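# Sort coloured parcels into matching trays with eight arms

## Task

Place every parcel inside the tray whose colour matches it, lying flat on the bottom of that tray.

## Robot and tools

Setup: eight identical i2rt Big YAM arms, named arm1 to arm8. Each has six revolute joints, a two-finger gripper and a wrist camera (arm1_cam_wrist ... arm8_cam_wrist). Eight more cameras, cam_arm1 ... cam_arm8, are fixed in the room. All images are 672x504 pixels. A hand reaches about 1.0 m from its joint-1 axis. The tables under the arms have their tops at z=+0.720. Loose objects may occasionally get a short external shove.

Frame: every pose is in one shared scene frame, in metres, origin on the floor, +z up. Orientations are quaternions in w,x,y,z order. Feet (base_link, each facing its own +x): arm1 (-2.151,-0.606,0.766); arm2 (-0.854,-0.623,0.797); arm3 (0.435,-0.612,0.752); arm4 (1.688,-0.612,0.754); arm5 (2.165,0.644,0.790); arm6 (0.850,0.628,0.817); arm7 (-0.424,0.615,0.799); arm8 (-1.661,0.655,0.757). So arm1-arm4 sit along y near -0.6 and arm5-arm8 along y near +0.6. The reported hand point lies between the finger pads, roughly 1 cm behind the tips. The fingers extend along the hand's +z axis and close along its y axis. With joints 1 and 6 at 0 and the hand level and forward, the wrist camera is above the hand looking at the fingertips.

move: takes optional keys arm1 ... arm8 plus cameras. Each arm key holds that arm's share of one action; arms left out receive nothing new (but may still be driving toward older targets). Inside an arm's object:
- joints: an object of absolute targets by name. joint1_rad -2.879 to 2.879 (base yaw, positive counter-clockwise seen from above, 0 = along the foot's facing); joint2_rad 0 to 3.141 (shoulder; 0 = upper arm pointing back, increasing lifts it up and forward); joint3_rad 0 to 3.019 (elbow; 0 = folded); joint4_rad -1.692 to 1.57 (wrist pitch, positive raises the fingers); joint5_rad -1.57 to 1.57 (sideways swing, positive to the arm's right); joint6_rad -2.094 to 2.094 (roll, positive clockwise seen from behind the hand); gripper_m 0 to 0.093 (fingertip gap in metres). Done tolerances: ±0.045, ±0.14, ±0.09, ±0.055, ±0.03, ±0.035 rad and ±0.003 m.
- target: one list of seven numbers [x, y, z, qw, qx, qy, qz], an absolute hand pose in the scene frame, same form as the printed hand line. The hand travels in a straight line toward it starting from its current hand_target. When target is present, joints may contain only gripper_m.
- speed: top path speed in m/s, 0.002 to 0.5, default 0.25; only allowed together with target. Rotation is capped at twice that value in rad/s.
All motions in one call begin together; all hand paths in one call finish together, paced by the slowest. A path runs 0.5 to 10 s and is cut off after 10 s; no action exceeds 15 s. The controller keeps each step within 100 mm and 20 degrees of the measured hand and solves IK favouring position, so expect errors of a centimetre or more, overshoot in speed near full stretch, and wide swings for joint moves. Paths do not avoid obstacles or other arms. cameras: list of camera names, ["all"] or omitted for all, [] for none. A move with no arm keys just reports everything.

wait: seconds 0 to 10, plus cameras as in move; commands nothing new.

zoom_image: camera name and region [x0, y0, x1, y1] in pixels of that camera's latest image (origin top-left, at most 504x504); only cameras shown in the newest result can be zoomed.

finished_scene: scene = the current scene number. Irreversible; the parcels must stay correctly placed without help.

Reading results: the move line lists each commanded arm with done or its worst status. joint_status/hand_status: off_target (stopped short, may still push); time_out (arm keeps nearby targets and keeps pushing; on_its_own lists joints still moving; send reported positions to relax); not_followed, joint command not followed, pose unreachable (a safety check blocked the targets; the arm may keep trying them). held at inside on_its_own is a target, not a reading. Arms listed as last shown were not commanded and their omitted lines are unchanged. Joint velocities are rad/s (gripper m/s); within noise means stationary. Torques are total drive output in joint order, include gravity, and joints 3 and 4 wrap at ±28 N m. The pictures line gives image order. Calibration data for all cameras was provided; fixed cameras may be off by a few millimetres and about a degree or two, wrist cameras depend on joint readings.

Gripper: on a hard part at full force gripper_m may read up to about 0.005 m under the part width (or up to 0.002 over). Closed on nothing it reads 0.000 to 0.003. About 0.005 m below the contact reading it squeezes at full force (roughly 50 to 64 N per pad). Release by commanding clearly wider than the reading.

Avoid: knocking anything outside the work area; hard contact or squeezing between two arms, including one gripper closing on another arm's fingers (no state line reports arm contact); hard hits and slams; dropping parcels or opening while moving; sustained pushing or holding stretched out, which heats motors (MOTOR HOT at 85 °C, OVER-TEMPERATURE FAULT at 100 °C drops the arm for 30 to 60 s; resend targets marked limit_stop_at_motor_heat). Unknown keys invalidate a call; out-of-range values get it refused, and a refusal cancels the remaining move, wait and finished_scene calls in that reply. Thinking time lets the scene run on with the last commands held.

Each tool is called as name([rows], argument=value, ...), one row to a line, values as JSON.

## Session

move(cameras=["cam_arm1","cam_arm2","cam_arm3","cam_arm4","cam_arm5","cam_arm6","cam_arm7","cam_arm8"])

Scene clock: 0.00 s.
Joint torques (N m): no reading
Heat: arm1: hottest joint3_rad 30 °C; arm2: hottest joint3_rad 31 °C; arm3: hottest joint2_rad 30 °C; arm4: hottest joint3_rad 35 °C; arm5: hottest joint3_rad 33 °C; arm6: hottest joint3_rad 31 °C; arm7: hottest joint3_rad 36 °C; arm8: hottest joint1_rad 29 °C.
Joint velocities: within noise
arm1.joint_positions: joint1_rad=+0.458 joint2_rad=+0.456 joint3_rad=+1.438 joint4_rad=-1.139 joint5_rad=+0.063 joint6_rad=-0.074 gripper_m=+0.09396
arm1.joint_status: not commanded
arm1.hand: x=-1.9866 y=-0.6052 z=+1.4040 quat_wxyz=(-0.650, +0.024, -0.759, +0.041) (m; scene frame)
arm1.hand_target: x=-1.9921 y=-0.6053 z=+1.4119 quat_wxyz=(-0.658, +0.023, -0.752, +0.041) (m; scene frame)
arm1.hand_status: not commanded
arm2.joint_positions: joint1_rad=-0.133 joint2_rad=+0.490 joint3_rad=+1.431 joint4_rad=-1.371 joint5_rad=+0.122 joint6_rad=+0.254 gripper_m=+0.09396
arm2.joint_status: not commanded
arm2.hand: x=-0.9557 y=-0.4897 z=+1.3731 quat_wxyz=(-0.193, +0.711, -0.448, -0.506) (m; scene frame)
arm2.hand_target: x=-0.9532 y=-0.4923 z=+1.3817 quat_wxyz=(-0.195, +0.705, -0.446, -0.516) (m; scene frame)
arm2.hand_status: not commanded
arm3.joint_positions: joint1_rad=+0.288 joint2_rad=+0.566 joint3_rad=+1.355 joint4_rad=-1.309 joint5_rad=+0.227 joint6_rad=-0.408 gripper_m=+0.09396
arm3.joint_status: not commanded
arm3.hand: x=+0.2384 y=-0.5089 z=+1.2929 quat_wxyz=(-0.272, +0.862, -0.018, -0.428) (m; scene frame)
arm3.hand_target: x=+0.2407 y=-0.5098 z=+1.3061 quat_wxyz=(-0.276, +0.854, -0.020, -0.440) (m; scene frame)
arm3.hand_status: not commanded
arm4.joint_positions: joint1_rad=-0.202 joint2_rad=+0.526 joint3_rad=+1.372 joint4_rad=-1.530 joint5_rad=+0.176 joint6_rad=+0.279 gripper_m=+0.09396
arm4.joint_status: not commanded
arm4.hand: x=+1.8391 y=-0.5129 z=+1.2624 quat_wxyz=(-0.405, +0.175, -0.887, -0.138) (m; scene frame)
arm4.hand_target: x=+1.8372 y=-0.5146 z=+1.2716 quat_wxyz=(-0.414, +0.173, -0.882, -0.143) (m; scene frame)
arm4.hand_status: not commanded
arm5.joint_positions: joint1_rad=+0.150 joint2_rad=+0.484 joint3_rad=+1.403 joint4_rad=-1.356 joint5_rad=-0.018 joint6_rad=+0.258 gripper_m=+0.09396
arm5.joint_status: not commanded
arm5.hand: x=+1.9905 y=+0.6571 z=+1.3561 quat_wxyz=(+0.044, +0.831, -0.149, -0.534) (m; scene frame)
arm5.hand_target: x=+1.9935 y=+0.6567 z=+1.3668 quat_wxyz=(+0.045, +0.825, -0.147, -0.545) (m; scene frame)
arm5.hand_status: not commanded
arm6.joint_positions: joint1_rad=+0.005 joint2_rad=+0.600 joint3_rad=+1.377 joint4_rad=-1.425 joint5_rad=+0.198 joint6_rad=-0.419 gripper_m=+0.09396
arm6.joint_status: not commanded
arm6.hand: x=+1.0055 y=+0.4776 z=+1.3387 quat_wxyz=(-0.341, -0.130, -0.883, +0.295) (m; scene frame)
arm6.hand_target: x=+1.0039 y=+0.4787 z=+1.3519 quat_wxyz=(-0.354, -0.130, -0.876, +0.302) (m; scene frame)
arm6.hand_status: not commanded
arm7.joint_positions: joint1_rad=-0.316 joint2_rad=+0.535 joint3_rad=+1.368 joint4_rad=-1.177 joint5_rad=-0.073 joint6_rad=-0.126 gripper_m=+0.09396
arm7.joint_status: not commanded
arm7.hand: x=-0.2873 y=+0.4416 z=+1.3804 quat_wxyz=(-0.508, -0.311, -0.757, +0.270) (m; scene frame)
arm7.hand_target: x=-0.2897 y=+0.4449 z=+1.3917 quat_wxyz=(-0.517, -0.307, -0.750, +0.275) (m; scene frame)
arm7.hand_status: not commanded
arm8.joint_positions: joint1_rad=+0.154 joint2_rad=+0.581 joint3_rad=+1.368 joint4_rad=-1.211 joint5_rad=-0.224 joint6_rad=+0.370 gripper_m=+0.09396
arm8.joint_status: not commanded
arm8.hand: x=-1.7287 y=+0.4302 z=+1.3236 quat_wxyz=(-0.435, -0.755, -0.361, +0.333) (m; scene frame)
arm8.hand_target: x=-1.7273 y=+0.4330 z=+1.3347 quat_wxyz=(-0.441, -0.748, -0.360, +0.341) (m; scene frame)
arm8.hand_status: not commanded
pictures: cam_arm1, cam_arm2, cam_arm3, cam_arm4, cam_arm5, cam_arm6, cam_arm7, cam_arm8

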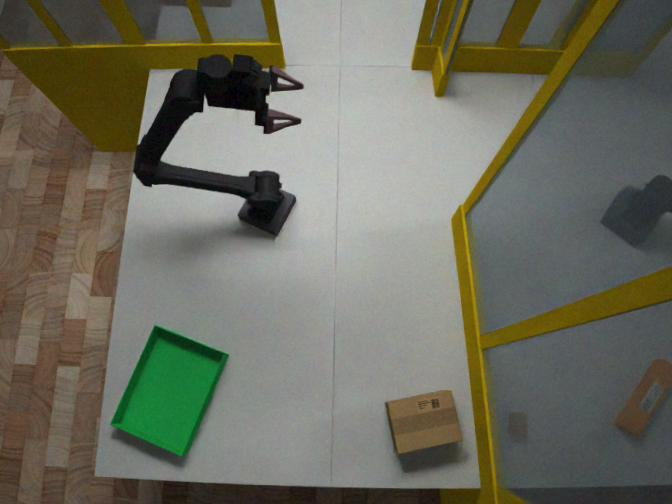

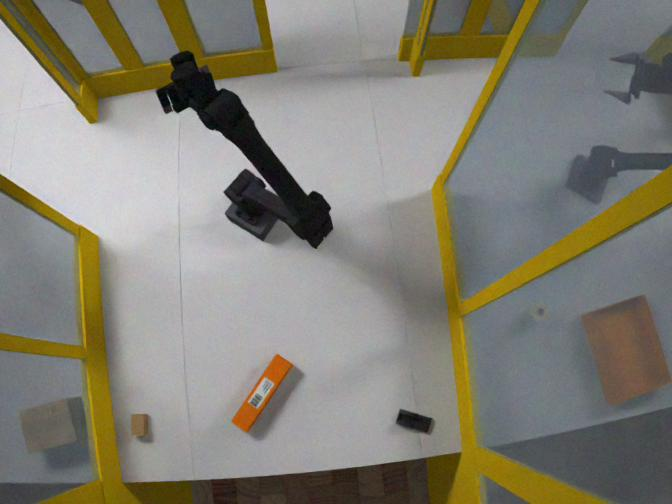

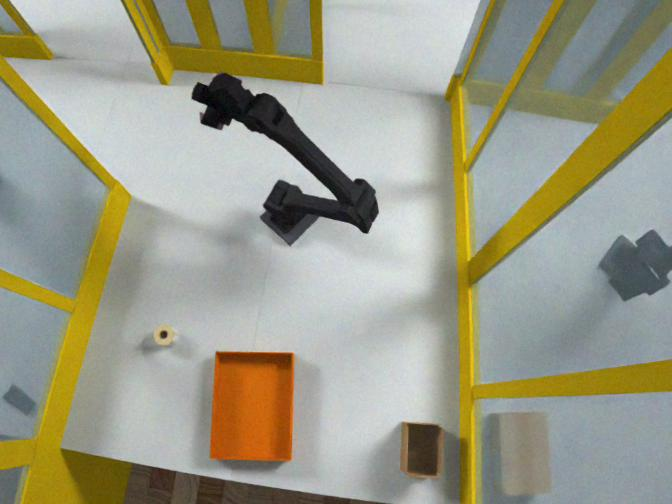

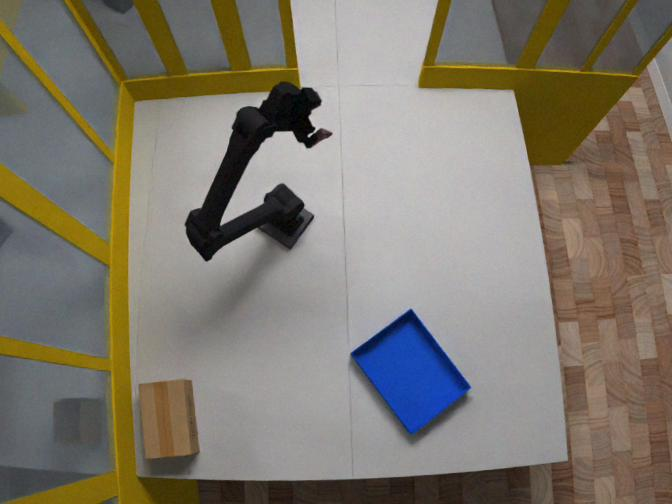

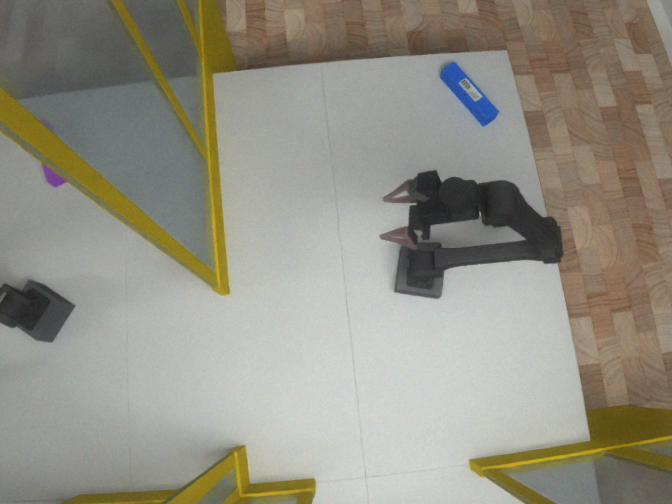

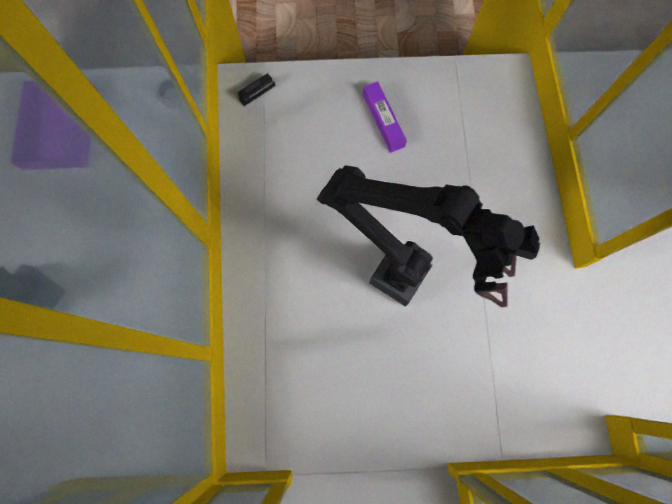

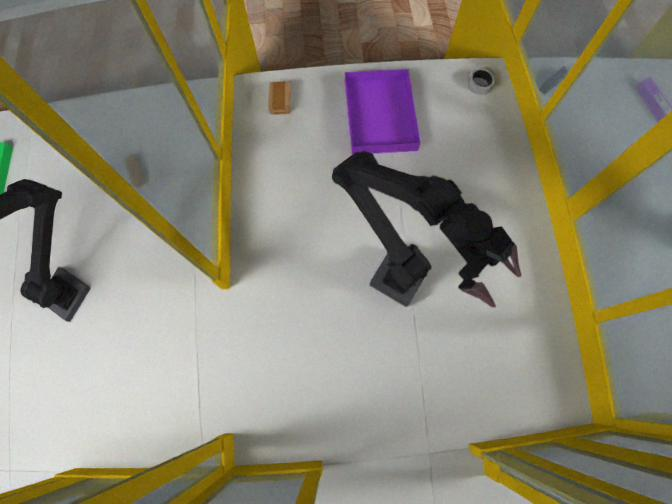

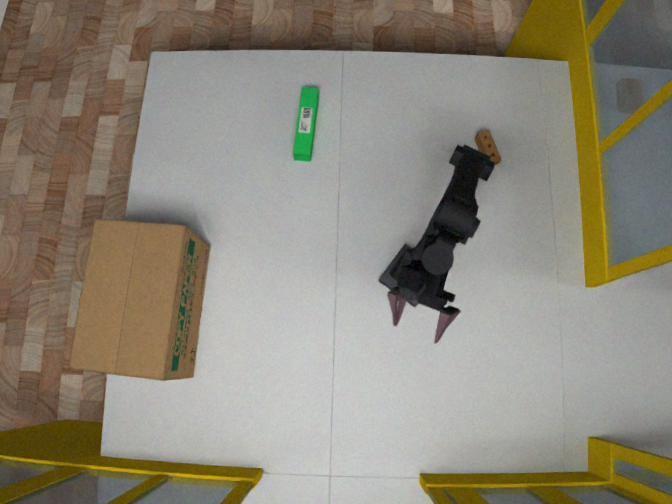

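zoom_image(camera="cam_arm8", region=[250, 70, 360, 180])

zoom_image(camera="cam_arm6", region=[330, 60, 440, 170])

zoom_image(camera="cam_arm5", region=[410, 40, 520, 150])

zoom_image(camera="cam_arm2", region=[210, 340, 320, 450])

Scaled by 4.582.

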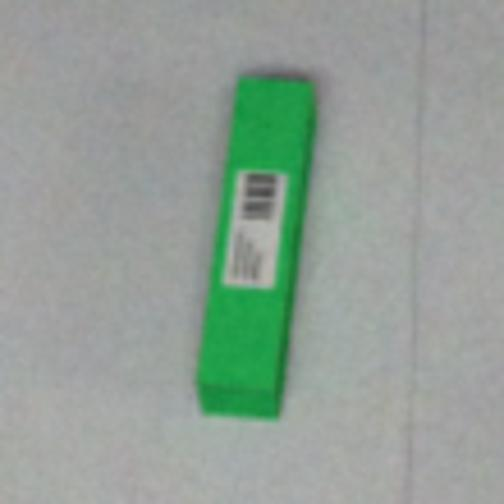

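Scaled by 4.582.

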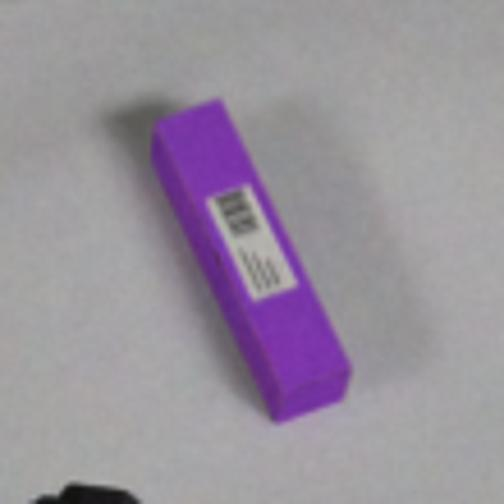

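Scaled by 4.582.

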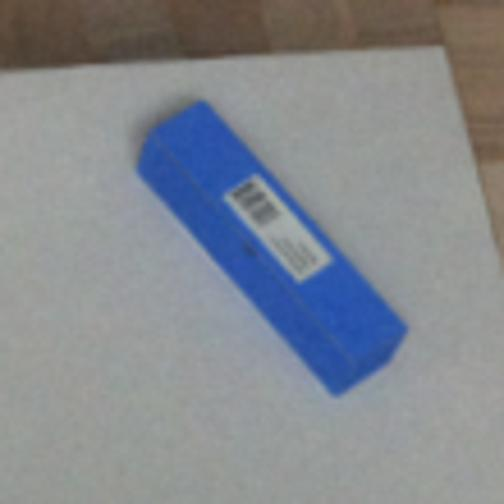

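Scaled by 4.582.

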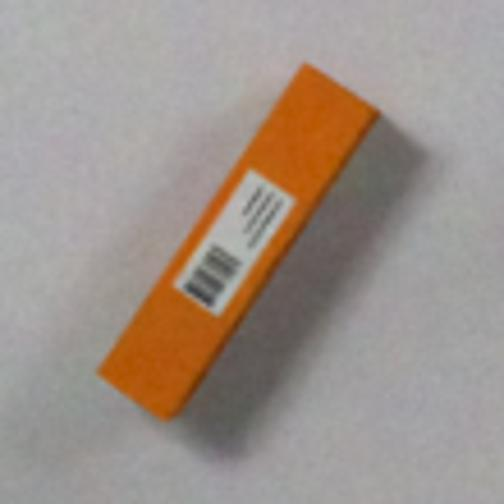

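move(arm2={"joints":{"joint1_rad":2.171,"joint2_rad":1.2,"joint3_rad":1.25,"joint4_rad":-1.62,"joint5_rad":0,"joint6_rad":0.639,"gripper_m":0.093}}, arm5={"joints":{"joint1_rad":-1.716,"joint2_rad":1.2,"joint3_rad":1.25,"joint4_rad":-1.62,"joint5_rad":0,"joint6_rad":-0.925,"gripper_m":0.093}}, arm6={"joints":{"joint1_rad":2.204,"joint2_rad":1.2,"joint3_rad":1.25,"joint4_rad":-1.62,"joint5_rad":0,"joint6_rad":-0.309,"gripper_m":0.093}}, arm8={"joints":{"joint1_rad":-1.941,"joint2_rad":1.2,"joint3_rad":1.25,"joint4_rad":-1.62,"joint5_rad":0,"joint6_rad":0.634,"gripper_m":0.093}}, cameras=[])

move(arm2={"target":[-0.8905,-1.2355,0.85,0,0.9063,0.4226,0],"speed":0.3}, arm5={"target":[2.455,1.317,0.85,0,-0.8647,0.5023,0],"speed":0.3}, arm6={"target":[0.839,1.297,0.85,0,-0.8121,0.5835,0],"speed":0.3}, arm8={"target":[-2.019,1.183,0.85,0,-0.6934,0.7206,0],"speed":0.3}, cameras=["arm2_cam_wrist","arm5_cam_wrist","arm6_cam_wrist","arm8_cam_wrist"])

Scene clock: 116.17 s.
Joint torques (N m): arm1=[1.26 5.71 7.56 2 0.1 0] | arm2=[0.73 -10.17 8.84 0.17 -0.01 0.05] | arm3=[-0.67 1.2 10.15 1.62 -0.04 -0.01] | arm4=[-0.03 3.43 9.95 1.77 0.01 0.03] | arm5=[-0.97 -6.77 7.66 -0.1 -0.2 -0.14] | arm6=[0.09 -6.18 9.26 -0.14 0.03 -0.02] | arm7=[-0.26 1.61 10.47 1.65 -0.09 0.12] | arm8=[1.26 -8.59 10.41 -0.53 0 0.02]
Heat: arm1: hottest joint3_rad 33 °C; arm2: hottest joint3_rad 37 °C; arm3: hottest joint3_rad 34 °C; arm4: hottest joint3_rad 42 °C; arm5: hottest joint3_rad 37 °C; arm6: hottest joint3_rad 35 °C; arm7: hottest joint3_rad 46 °C; arm8: hottest joint3_rad 38 °C.
move: arm2 done; arm5 done; arm6 done; arm8 done
Joint velocities: within noise
arm1, arm3, arm4, arm7: as last shown
arm2.joint_positions: joint1_rad=+2.165 joint2_rad=+1.209 joint3_rad=+1.244 joint4_rad=-1.610 joint5_rad=+0.002 joint6_rad=+0.626 gripper_m=+0.09311
arm2.joint_status: all done
arm2.hand: x=-0.8768 y=-0.9544 z=+1.0733 quat_wxyz=(-0.003, +0.905, +0.425, +0.000)
arm2.hand_target: x=-0.8744 y=-0.9522 z=+1.0783 quat_wxyz=(+0.000, +0.907, +0.422, +0.000)
arm2.hand_status: not commanded
arm5.joint_positions: joint1_rad=-1.710 joint2_rad=+1.213 joint3_rad=+1.238 joint4_rad=-1.609 joint5_rad=+0.000 joint6_rad=-0.915 gripper_m=+0.09315
arm5.joint_status: all done
arm5.hand: x=+2.2933 y=+0.9475 z=+1.0654 quat_wxyz=(+0.003, +0.864, -0.504, +0.001)
arm5.hand_target: x=+2.2944 y=+0.9450 z=+1.0739 quat_wxyz=(-0.004, +0.865, -0.502, +0.000)
arm5.hand_status: not commanded
arm6.joint_positions: joint1_rad=+2.195 joint2_rad=+1.209 joint3_rad=+1.239 joint4_rad=-1.611 joint5_rad=+0.000 joint6_rad=-0.316 gripper_m=+0.09314
arm6.joint_status: all done
arm6.hand: x=+0.8485 y=+0.9589 z=+1.0914 quat_wxyz=(+0.004, +0.812, -0.584, +0.003)
arm6.hand_target: x=+0.8457 y=+0.9579 z=+1.0985 quat_wxyz=(+0.000, +0.812, -0.584, +0.000)
arm6.hand_status: not commanded
arm8.joint_positions: joint1_rad=-1.936 joint2_rad=+1.214 joint3_rad=+1.245 joint4_rad=-1.610 joint5_rad=-0.001 joint6_rad=+0.627 gripper_m=+0.09310
arm8.joint_status: all done
arm8.hand: x=-1.8488 y=+0.9305 z=+1.0323 quat_wxyz=(-0.002, -0.697, +0.717, -0.004)
arm8.hand_target: x=-1.8452 y=+0.9288 z=+1.0384 quat_wxyz=(+0.000, -0.693, +0.721, +0.000)
arm8.hand_status: not commanded

Scene clock: 118.93 s.
Joint torques (N m): arm1=[1.26 5.77 7.56 2.03 0.11 0] | arm2=[0.85 -21.71 10.92 0.39 -0.03 0.08] | arm3=[-0.67 1.14 10.19 1.62 -0.05 0] | arm4=[-0.03 3.43 9.96 1.77 0.01 0.03] | arm5=[-1.08 -20.6 10.22 -0.06 -0.23 -0.14] | arm6=[0.03 -16.09 11.97 -0.18 0.03 -0.02] | arm7=[-0.32 1.61 10.45 1.57 -0.08 0.12] | arm8=[1.38 -19.14 14.11 -0.62 0.02 0.04]
Heat: arm1: hottest joint3_rad 33 °C; arm2: hottest joint3_rad 37 °C; arm3: hottest joint3_rad 34 °C; arm4: hottest joint3_rad 42 °C; arm5: hottest joint3_rad 37 °C; arm6: hottest joint3_rad 36 °C; arm7: hottest joint3_rad 46 °C; arm8: hottest joint3_rad 38 °C.
move: arm2 off_target; arm5 off_target; arm6 off_target; arm8 off_target
Joint velocities: within noise
arm1, arm3, arm4, arm7: as last shown
arm2.joint_positions: joint1_rad=+2.165 joint2_rad=+2.035 joint3_rad=+1.640 joint4_rad=-1.202 joint5_rad=+0.002 joint6_rad=+0.626 gripper_m=+0.09311
arm2.joint_status: not commanded
arm2.hand: x=-0.8945 y=-1.2197 z=+0.8426 quat_wxyz=(-0.013, +0.905, +0.425, +0.006)
arm2.hand_target: x=-0.8905 y=-1.2349 z=+0.8503 quat_wxyz=(+0.000, +0.906, +0.423, +0.000)
arm2.hand_status: off_target (0.018 m and 1.6 deg from the pose sent, 0.359 m and 0.5 deg at the start)
arm5.joint_positions: joint1_rad=-1.710 joint2_rad=+2.421 joint3_rad=+2.310 joint4_rad=-1.497 joint5_rad=+0.000 joint6_rad=-0.916 gripper_m=+0.09315
arm5.joint_status: not commanded
arm5.hand: x=+2.4462 y=+1.3082 z=+0.8368 quat_wxyz=(+0.015, +0.864, -0.503, +0.002)
arm5.hand_target: x=+2.4547 y=+1.3162 z=+0.8500 quat_wxyz=(-0.001, +0.865, -0.502, +0.000)
arm5.hand_status: off_target (0.018 m and 1.7 deg from the pose sent, 0.457 m and 0.4 deg at the start)
arm6.joint_positions: joint1_rad=+2.197 joint2_rad=+2.201 joint3_rad=+1.859 joint4_rad=-1.258 joint5_rad=+0.000 joint6_rad=-0.314 gripper_m=+0.09314
arm6.joint_status: not commanded
arm6.hand: x=+0.8450 y=+1.2808 z=+0.8395 quat_wxyz=(+0.012, +0.812, -0.584, +0.008)
arm6.hand_target: x=+0.8389 y=+1.2962 z=+0.8502 quat_wxyz=(+0.000, +0.812, -0.583, +0.000)
arm6.hand_status: off_target (0.020 m and 1.7 deg from the pose sent, 0.416 m and 0.6 deg at the start)
arm8.joint_positions: joint1_rad=-1.936 joint2_rad=+2.062 joint3_rad=+1.793 joint4_rad=-1.323 joint5_rad=-0.001 joint6_rad=+0.628 gripper_m=+0.09310
arm8.joint_status: not commanded
arm8.hand: x=-2.0126 y=+1.1698 z=+0.8417 quat_wxyz=(-0.003, -0.697, +0.717, -0.011)
arm8.hand_target: x=-2.0185 y=+1.1825 z=+0.8501 quat_wxyz=(+0.000, -0.693, +0.721, +0.000)
arm8.hand_status: off_target (0.017 m and 1.4 deg from the pose sent, 0.355 m and 0.8 deg at the start)
arm2_cam_wrist: T_world_to_cam=[[-0.766191, 0.6419, 0.0302477, 0.0708153], [0.527398, 0.60123, 0.600312, 0.70362], [0.367155, 0.475907, -0.799193, 1.70289], [0, 0, 0, 1]] pos_world=[-0.942054, -1.27891, 0.936406]
arm5_cam_wrist: T_world_to_cam=[[0.875457, 0.482983, -0.017409, -2.75774], [0.400155, -0.704181, 0.58652, -0.540795], [0.27102, -0.520439, -0.809748, 0.819565], [0, 0, 0, 1]] pos_world=[2.40856, 1.37766, 0.932818]
arm6_cam_wrist: T_world_to_cam=[[0.945956, 0.324282, -0.0030822, -1.21355], [0.261796, -0.758002, 0.597408, 0.254054], [0.191392, -0.565928, -0.801931, 1.36069], [0, 0, 0, 1]] pos_world=[0.821025, 1.35616, 0.935663]
arm8_cam_wrist: T_world_to_cam=[[0.999411, -0.0342635, 0.0016853, 2.05103], [-0.0282609, -0.794487, 0.606623, 0.366292], [-0.0194461, -0.606313, -0.794988, 1.45981], [0, 0, 0, 1]] pos_world=[-2.01109, 1.24639, 0.934874]

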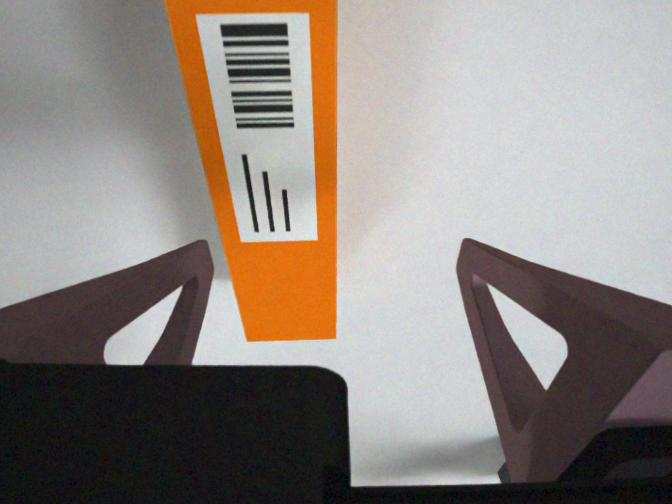

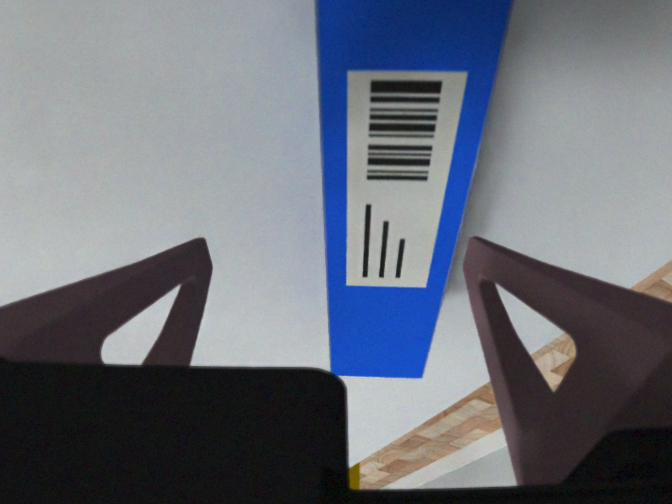

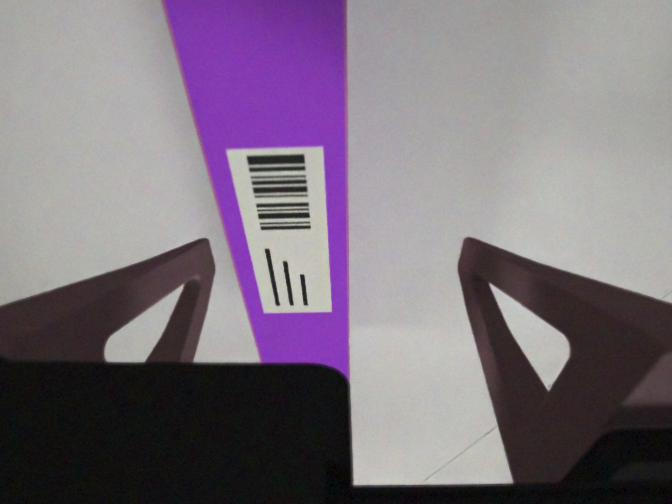

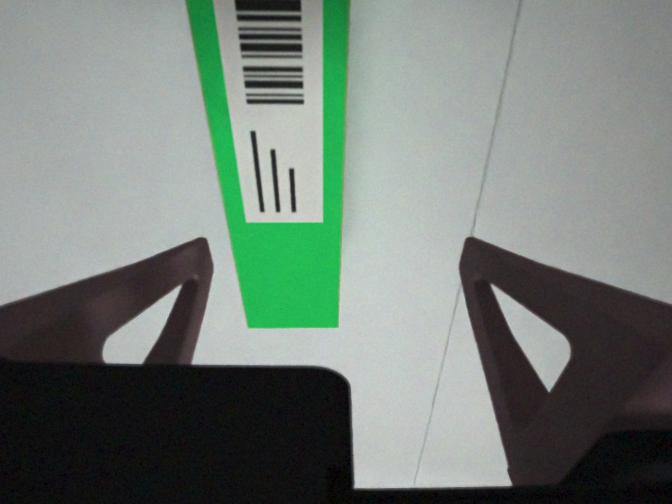

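move(arm2={"target":[-0.876,-1.253,0.825,0,0.9063,0.4226,0],"speed":0.2}, arm5={"target":[2.483,1.322,0.825,0,-0.8625,0.506,0],"speed":0.2}, arm6={"target":[0.8125,1.297,0.825,0,-0.8192,0.5736,0],"speed":0.2}, arm8={"target":[-2.044,1.199,0.825,0,-0.6921,0.7218,0],"speed":0.2}, cameras=["arm2_cam_wrist","arm5_cam_wrist","arm6_cam_wrist","arm8_cam_wrist"])

Scene clock: 165.63 s.
Joint torques (N m): arm1=[1.2 5.66 7.51 1.89 0.13 0] | arm2=[0.5 -22.3 10.86 0.76 -0.03 0.09] | arm3=[-0.62 1.2 10.15 1.59 -0.05 0.01] | arm4=[-0.03 3.43 9.96 1.77 0.01 0.03] | arm5=[-0.79 -21.71 10.15 -0.38 -0.29 -0.17] | arm6=[-0.38 -16.21 10.33 0.51 0.03 0] | arm7=[-0.32 1.61 10.44 1.59 -0.09 0.13] | arm8=[2.2 -20.48 14.11 -0.59 0.03 0.03]
Heat: arm1: hottest joint3_rad 33 °C; arm2: hottest joint3_rad 42 °C; arm3: hottest joint3_rad 34 °C; arm4: hottest joint3_rad 43 °C; arm5: hottest joint3_rad 43 °C; arm6: hottest joint3_rad 38 °C; arm7: hottest joint3_rad 47 °C; arm8: hottest joint3_rad 41 °C.
move: arm2 off_target; arm5 off_target; arm6 off_target; arm8 off_target
Joint velocities: within noise
arm1, arm3, arm4, arm7: as last shown
arm2.joint_positions: joint1_rad=+2.194 joint2_rad=+2.100 joint3_rad=+1.684 joint4_rad=-1.189 joint5_rad=+0.002 joint6_rad=+0.650 gripper_m=+0.09311
arm2.joint_status: not commanded
arm2.hand: x=-0.8775 y=-1.2349 z=+0.8197 quat_wxyz=(-0.016, +0.904, +0.427, +0.007)
arm2.hand_target: x=-0.8759 y=-1.2524 z=+0.8254 quat_wxyz=(+0.000, +0.906, +0.423, +0.000)
arm2.hand_status: off_target (0.019 m and 2.1 deg from the pose sent, 0.042 m and 1.6 deg at the start)
arm5.joint_positions: joint1_rad=-1.749 joint2_rad=+2.514 joint3_rad=+2.406 joint4_rad=-1.507 joint5_rad=+0.000 joint6_rad=-0.938 gripper_m=+0.09315
arm5.joint_status: not commanded
arm5.hand: x=+2.4785 y=+1.3110 z=+0.8068 quat_wxyz=(+0.018, +0.860, -0.511, +0.002)
arm5.hand_target: x=+2.4826 y=+1.3213 z=+0.8251 quat_wxyz=(-0.001, +0.863, -0.506, +0.000)
arm5.hand_status: off_target (0.022 m and 2.2 deg from the pose sent, 0.041 m and 1.7 deg at the start)
arm6.joint_positions: joint1_rad=+2.243 joint2_rad=+2.228 joint3_rad=+1.859 joint4_rad=-1.232 joint5_rad=+0.000 joint6_rad=-0.301 gripper_m=+0.09314
arm6.joint_status: not commanded
arm6.hand: x=+0.8150 y=+1.2830 z=+0.8222 quat_wxyz=(+0.012, +0.821, -0.571, +0.009)
arm6.hand_target: x=+0.8125 y=+1.2965 z=+0.8252 quat_wxyz=(+0.000, +0.819, -0.574, +0.000)
arm6.hand_status: off_target (0.014 m and 1.8 deg from the pose sent, 0.039 m and 2.2 deg at the start)
arm8.joint_positions: joint1_rad=-1.926 joint2_rad=+2.159 joint3_rad=+1.888 joint4_rad=-1.323 joint5_rad=-0.001 joint6_rad=+0.649 gripper_m=+0.09310
arm8.joint_status: not commanded
arm8.hand: x=-2.0332 y=+1.1889 z=+0.8167 quat_wxyz=(-0.003, -0.693, +0.721, -0.012)
arm8.hand_target: x=-2.0437 y=+1.1983 z=+0.8250 quat_wxyz=(+0.000, -0.692, +0.722, +0.000)
arm8.hand_status: off_target (0.017 m and 1.4 deg from the pose sent, 0.046 m and 1.5 deg at the start)
arm2_cam_wrist: T_world_to_cam=[[-0.769347, 0.637838, 0.0355944, 0.0822348], [0.52461, 0.599015, 0.604951, 0.708594], [0.364539, 0.48409, -0.795467, 1.69035], [0, 0, 0, 1]] pos_world=[-0.924666, -1.29519, 0.913024]
arm5_cam_wrist: T_world_to_cam=[[0.883222, 0.468368, -0.0234591, -2.78307], [0.390696, -0.707241, 0.589209, -0.508949], [0.259375, -0.529568, -0.80764, 0.827138], [0, 0, 0, 1]] pos_world=[2.44237, 1.38158, 0.902619]
arm6_cam_wrist: T_world_to_cam=[[0.934965, 0.354727, -0.0031442, -1.21604], [0.285894, -0.748232, 0.598677, 0.240646], [0.210014, -0.560641, -0.800984, 1.33106], [0, 0, 0, 1]] pos_world=[0.788613, 1.35767, 0.918263]
arm8_cam_wrist: T_world_to_cam=[[0.998988, -0.0448801, 0.00307101, 2.08295], [-0.0375165, -0.793519, 0.607388, 0.375422], [-0.0248227, -0.606888, -0.7944, 1.44046], [0, 0, 0, 1]] pos_world=[-2.031, 1.26558, 0.909876]

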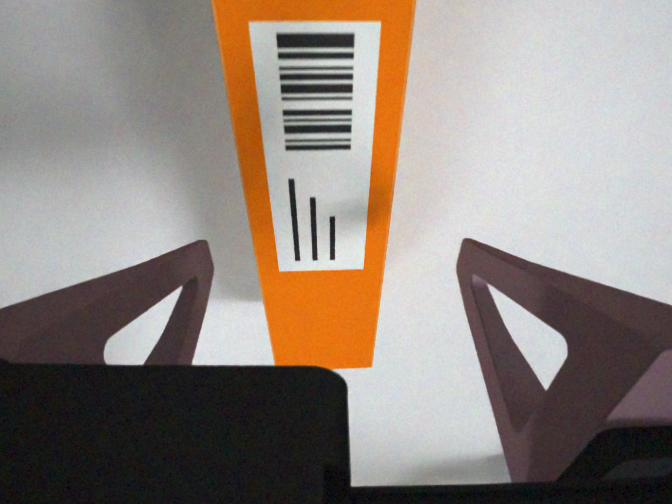

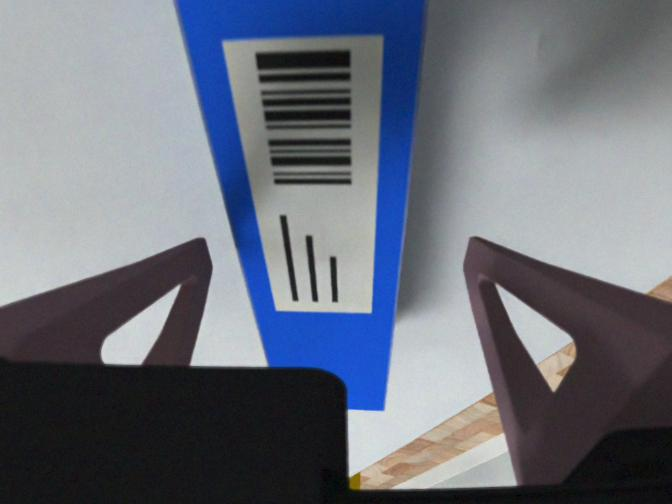

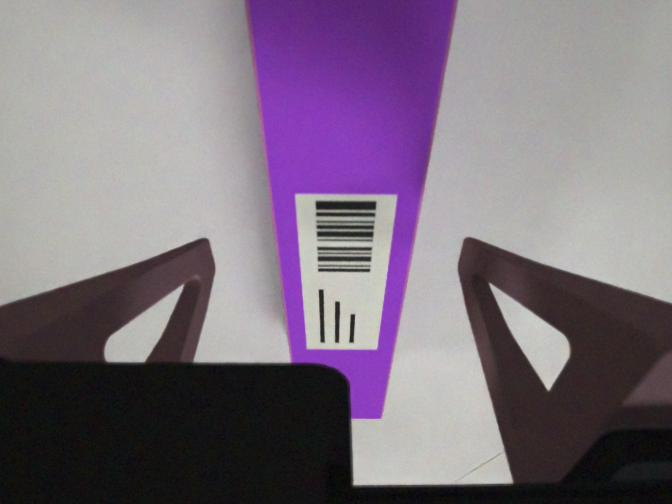

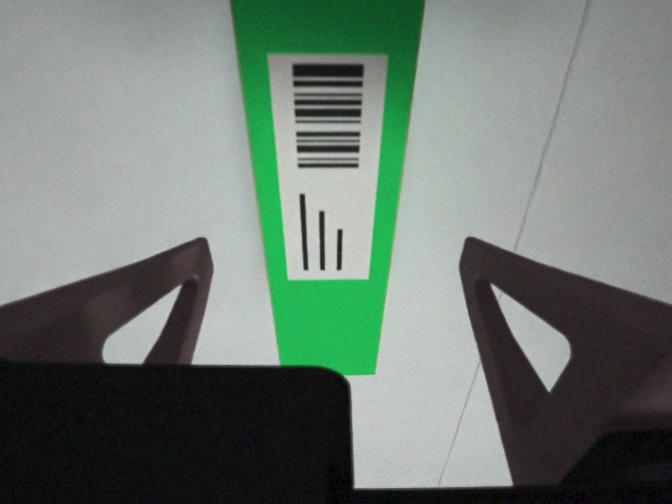

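move(arm2={"target":[-0.870,-1.252,0.757,0,0.9063,0.4226,0],"speed":0.15}, arm5={"target":[2.476,1.319,0.757,0,-0.8625,0.506,0],"speed":0.15}, arm6={"target":[0.818,1.297,0.757,0,-0.8192,0.5736,0],"speed":0.15}, arm8={"target":[-2.045,1.199,0.757,0,-0.6921,0.7218,0],"speed":0.15}, cameras=["arm2_cam_wrist","arm5_cam_wrist","arm6_cam_wrist","arm8_cam_wrist"])

Scene clock: 180.83 s.
Joint torques (N m): arm1=[1.49 5.6 7.57 2.04 0.09 0.01] | arm2=[0.85 -23.36 7.64 0.9 -0.02 0.08] | arm3=[-0.62 1.2 10.17 1.59 -0.06 0] | arm4=[0.03 3.43 9.96 1.77 0.01 0.03] | arm5=[-0.5 -21.3 6.79 0.65 -0.3 -0.11] | arm6=[-0.97 -16.79 8.09 0.54 0.04 -0.08] | arm7=[-0.21 1.49 10.47 1.61 -0.11 0.12] | arm8=[2.49 -21.01 9.52 0.2 0.03 0.05]
Heat: arm1: hottest joint3_rad 33 °C; arm2: hottest joint3_rad 43 °C; arm3: hottest joint3_rad 34 °C; arm4: hottest joint3_rad 43 °C; arm5: hottest joint3_rad 43 °C; arm6: hottest joint3_rad 38 °C; arm7: hottest joint3_rad 47 °C; arm8: hottest joint3_rad 41 °C.
move: arm2 done; arm5 done; arm6 done; arm8 done
Joint velocities: within noise
arm1, arm3, arm4, arm7: as last shown
arm2.joint_positions: joint1_rad=+2.199 joint2_rad=+2.185 joint3_rad=+1.666 joint4_rad=-1.056 joint5_rad=+0.002 joint6_rad=+0.660 gripper_m=+0.09311
arm2.joint_status: not commanded
arm2.hand: x=-0.8750 y=-1.2488 z=+0.7621 quat_wxyz=(-0.003, +0.905, +0.425, +0.000)
arm2.hand_target: x=-0.8701 y=-1.2519 z=+0.7571 quat_wxyz=(+0.000, +0.906, +0.423, +0.000)
arm2.hand_status: done (0.008 m and 0.5 deg from the pose sent, 0.065 m and 2.1 deg at the start)
arm5.joint_positions: joint1_rad=-1.749 joint2_rad=+2.537 joint3_rad=+2.310 joint4_rad=-1.372 joint5_rad=+0.001 joint6_rad=-0.938 gripper_m=+0.09314
arm5.joint_status: not commanded
arm5.hand: x=+2.4787 y=+1.3116 z=+0.7539 quat_wxyz=(+0.010, +0.860, -0.510, +0.002)
arm5.hand_target: x=+2.4759 y=+1.3189 z=+0.7571 quat_wxyz=(+0.000, +0.863, -0.506, +0.000)
arm5.hand_status: done (0.009 m and 1.3 deg from the pose sent, 0.051 m and 2.2 deg at the start)
arm6.joint_positions: joint1_rad=+2.243 joint2_rad=+2.317 joint3_rad=+1.836 joint4_rad=-1.106 joint5_rad=+0.000 joint6_rad=-0.301 gripper_m=+0.09314
arm6.joint_status: not commanded
arm6.hand: x=+0.8146 y=+1.2906 z=+0.7570 quat_wxyz=(+0.007, +0.821, -0.571, +0.005)
arm6.hand_target: x=+0.8180 y=+1.2969 z=+0.7571 quat_wxyz=(+0.000, +0.819, -0.574, +0.000)
arm6.hand_status: done (0.007 m and 1.0 deg from the pose sent, 0.067 m and 1.8 deg at the start)
arm8.joint_positions: joint1_rad=-1.925 joint2_rad=+2.226 joint3_rad=+1.863 joint4_rad=-1.208 joint5_rad=-0.001 joint6_rad=+0.650 gripper_m=+0.09310
arm8.joint_status: not commanded
arm8.hand: x=-2.0409 y=+1.1990 z=+0.7648 quat_wxyz=(-0.001, -0.693, +0.721, -0.001)
arm8.hand_target: x=-2.0448 y=+1.1989 z=+0.7572 quat_wxyz=(+0.000, -0.692, +0.722, +0.000)
arm8.hand_status: done (0.009 m and 0.2 deg from the pose sent, 0.062 m and 1.4 deg at the start)
arm2_cam_wrist: T_world_to_cam=[[-0.766375, 0.642166, 0.0170904, 0.117195], [0.528165, 0.614733, 0.585787, 0.787808], [0.365666, 0.457959, -0.810285, 1.62985], [0, 0, 0, 1]] pos_world=[-0.922258, -1.30595, 0.857153]
arm5_cam_wrist: T_world_to_cam=[[0.883168, 0.468953, -0.00988393, -2.7956], [0.386496, -0.715616, 0.58182, -0.450423], [0.265773, -0.517665, -0.813258, 0.757429], [0, 0, 0, 1]] pos_world=[2.44177, 1.38077, 0.850418]
arm6_cam_wrist: T_world_to_cam=[[0.935081, 0.354432, 0.00113074, -1.2214], [0.2861, -0.756679, 0.587864, 0.30436], [0.209213, -0.549377, -0.808959, 1.27535], [0, 0, 0, 1]] pos_world=[0.788214, 1.36386, 0.854168]
arm8_cam_wrist: T_world_to_cam=[[0.998917, -0.0452559, -0.0108451, 2.1022], [-0.0300214, -0.80473, 0.592881, 0.454443], [-0.0355588, -0.591913, -0.805217, 1.37351], [0, 0, 0, 1]] pos_world=[-2.03744, 1.27384, 0.859339]

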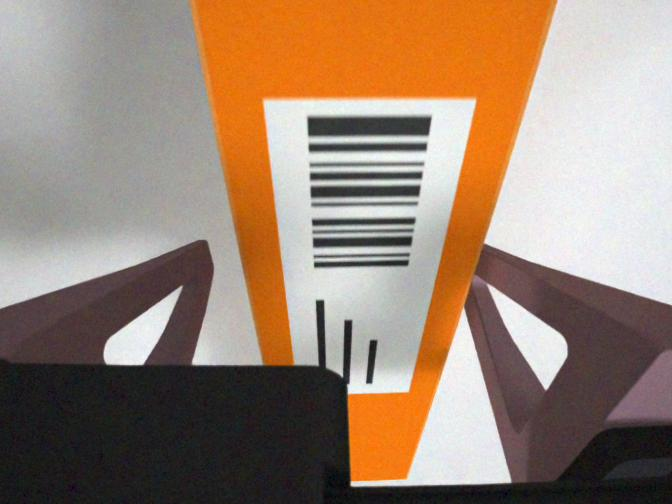

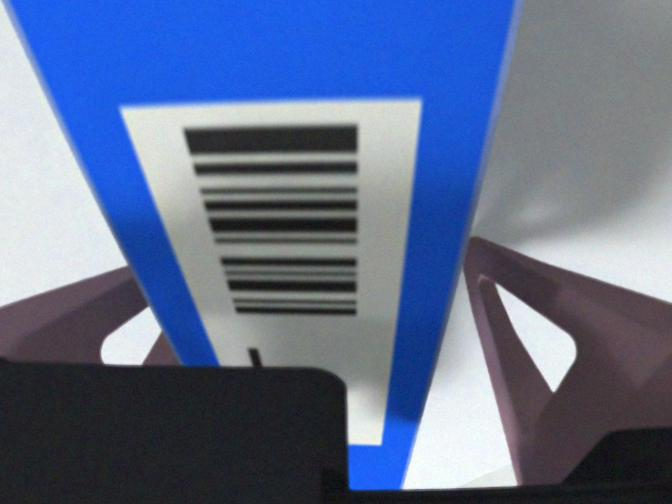

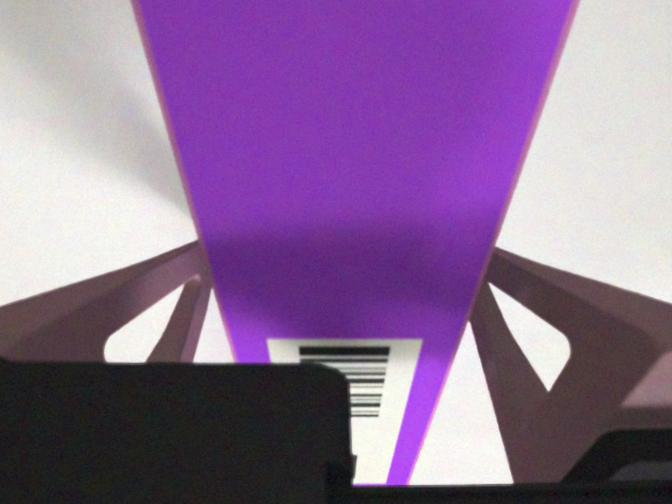

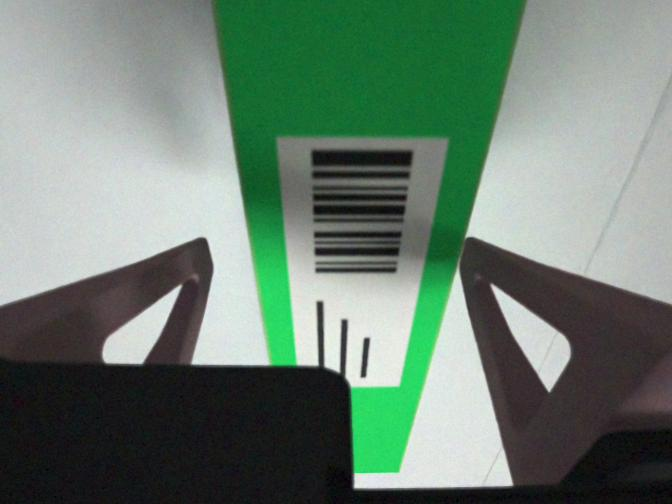

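move(arm2={"joints":{"gripper_m":0.052}}, arm5={"joints":{"gripper_m":0.052}}, arm8={"joints":{"gripper_m":0.052}}, arm6={"target":[0.839,1.238,0.757,0,-0.8192,0.5736,0],"speed":0.1}, cameras=["arm6_cam_wrist"])

Scene clock: 205.30 s.
Joint torques (N m): arm1=[1.44 5.6 7.62 2 0.08 0.01] | arm2=[0.79 -23.36 7.6 0.9 -0.01 0.07] | arm3=[-0.56 1.26 10.11 1.62 -0.05 -0.01] | arm4=[-0.03 3.43 9.95 1.77 0.01 0.03] | arm5=[-0.03 -21.48 6.89 0.81 -0.29 -0.09] | arm6=[-1.32 -17.67 6.16 0.53 -0.08 -0.18] | arm7=[-0.32 1.79 10.48 1.68 -0.1 0.13] | arm8=[2.32 -21.01 9.52 0.25 0.02 0.03]
Heat: arm1: hottest joint3_rad 33 °C; arm2: hottest joint3_rad 41 °C; arm3: hottest joint3_rad 34 °C; arm4: hottest joint3_rad 43 °C; arm5: hottest joint3_rad 41 °C; arm6: hottest joint3_rad 37 °C; arm7: hottest joint3_rad 48 °C; arm8: hottest joint3_rad 40 °C.
move: arm2 off_target; arm5 off_target; arm6 off_target; arm8 off_target
Joint velocities: within noise
arm1, arm3, arm4, arm7: as last shown
arm2.joint_positions: joint1_rad=+2.199 joint2_rad=+2.185 joint3_rad=+1.666 joint4_rad=-1.056 joint5_rad=+0.001 joint6_rad=+0.660 gripper_m=+0.05876
arm2.joint_status: gripper_m off_target (ended at +0.05879, target +0.05200)
arm2.hand: x=-0.8749 y=-1.2488 z=+0.7621 quat_wxyz=(-0.003, +0.905, +0.425, +0.000)
arm2.hand_target: x=-0.8700 y=-1.2518 z=+0.7571 quat_wxyz=(+0.000, +0.906, +0.423, +0.000)
arm2.hand_status: not commanded
arm5.joint_positions: joint1_rad=-1.749 joint2_rad=+2.537 joint3_rad=+2.310 joint4_rad=-1.372 joint5_rad=+0.000 joint6_rad=-0.939 gripper_m=+0.05886
arm5.joint_status: gripper_m off_target (ended at +0.05888, target +0.05200)
arm5.hand: x=+2.4786 y=+1.3116 z=+0.7539 quat_wxyz=(+0.010, +0.860, -0.510, +0.002)
arm5.hand_target: x=+2.4760 y=+1.3189 z=+0.7571 quat_wxyz=(+0.000, +0.863, -0.506, +0.000)
arm5.hand_status: not commanded
arm6.joint_positions: joint1_rad=+2.218 joint2_rad=+2.207 joint3_rad=+1.586 joint4_rad=-0.981 joint5_rad=+0.003 joint6_rad=-0.320 gripper_m=+0.09313
arm6.joint_status: not commanded
arm6.hand: x=+0.8336 y=+1.2326 z=+0.7437 quat_wxyz=(+0.012, +0.819, -0.573, +0.010)
arm6.hand_target: x=+0.8390 y=+1.2380 z=+0.7571 quat_wxyz=(+0.000, +0.819, -0.574, +0.000)
arm6.hand_status: off_target (0.015 m and 1.8 deg from the pose sent, 0.058 m and 1.0 deg at the start)
arm8.joint_positions: joint1_rad=-1.925 joint2_rad=+2.226 joint3_rad=+1.863 joint4_rad=-1.208 joint5_rad=-0.001 joint6_rad=+0.650 gripper_m=+0.06008
arm8.joint_status: gripper_m off_target (ended at +0.06011, target +0.05200)
arm8.hand: x=-2.0409 y=+1.1990 z=+0.7648 quat_wxyz=(-0.001, -0.693, +0.721, -0.001)
arm8.hand_target: x=-2.0448 y=+1.1989 z=+0.7572 quat_wxyz=(+0.000, -0.692, +0.722, +0.000)
arm8.hand_status: not commanded
arm6_cam_wrist: T_world_to_cam=[[0.937095, 0.349074, -0.000625866, -1.21237], [0.279689, -0.749755, 0.599701, 0.250859], [0.208871, -0.562152, -0.800224, 1.23823], [0, 0, 0, 1]] pos_world=[0.807314, 1.30736, 0.839664]

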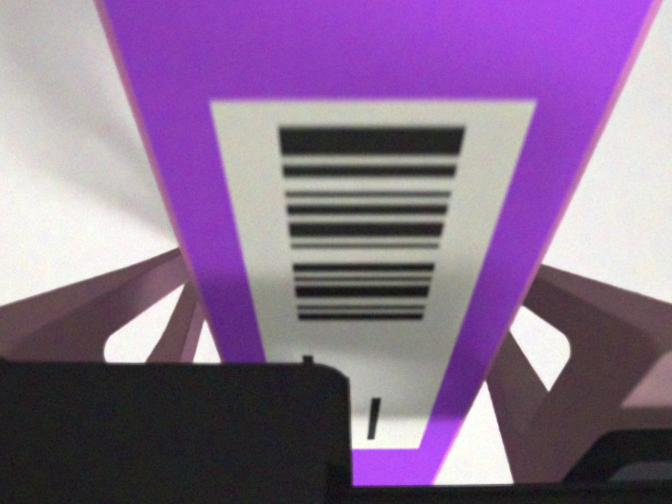

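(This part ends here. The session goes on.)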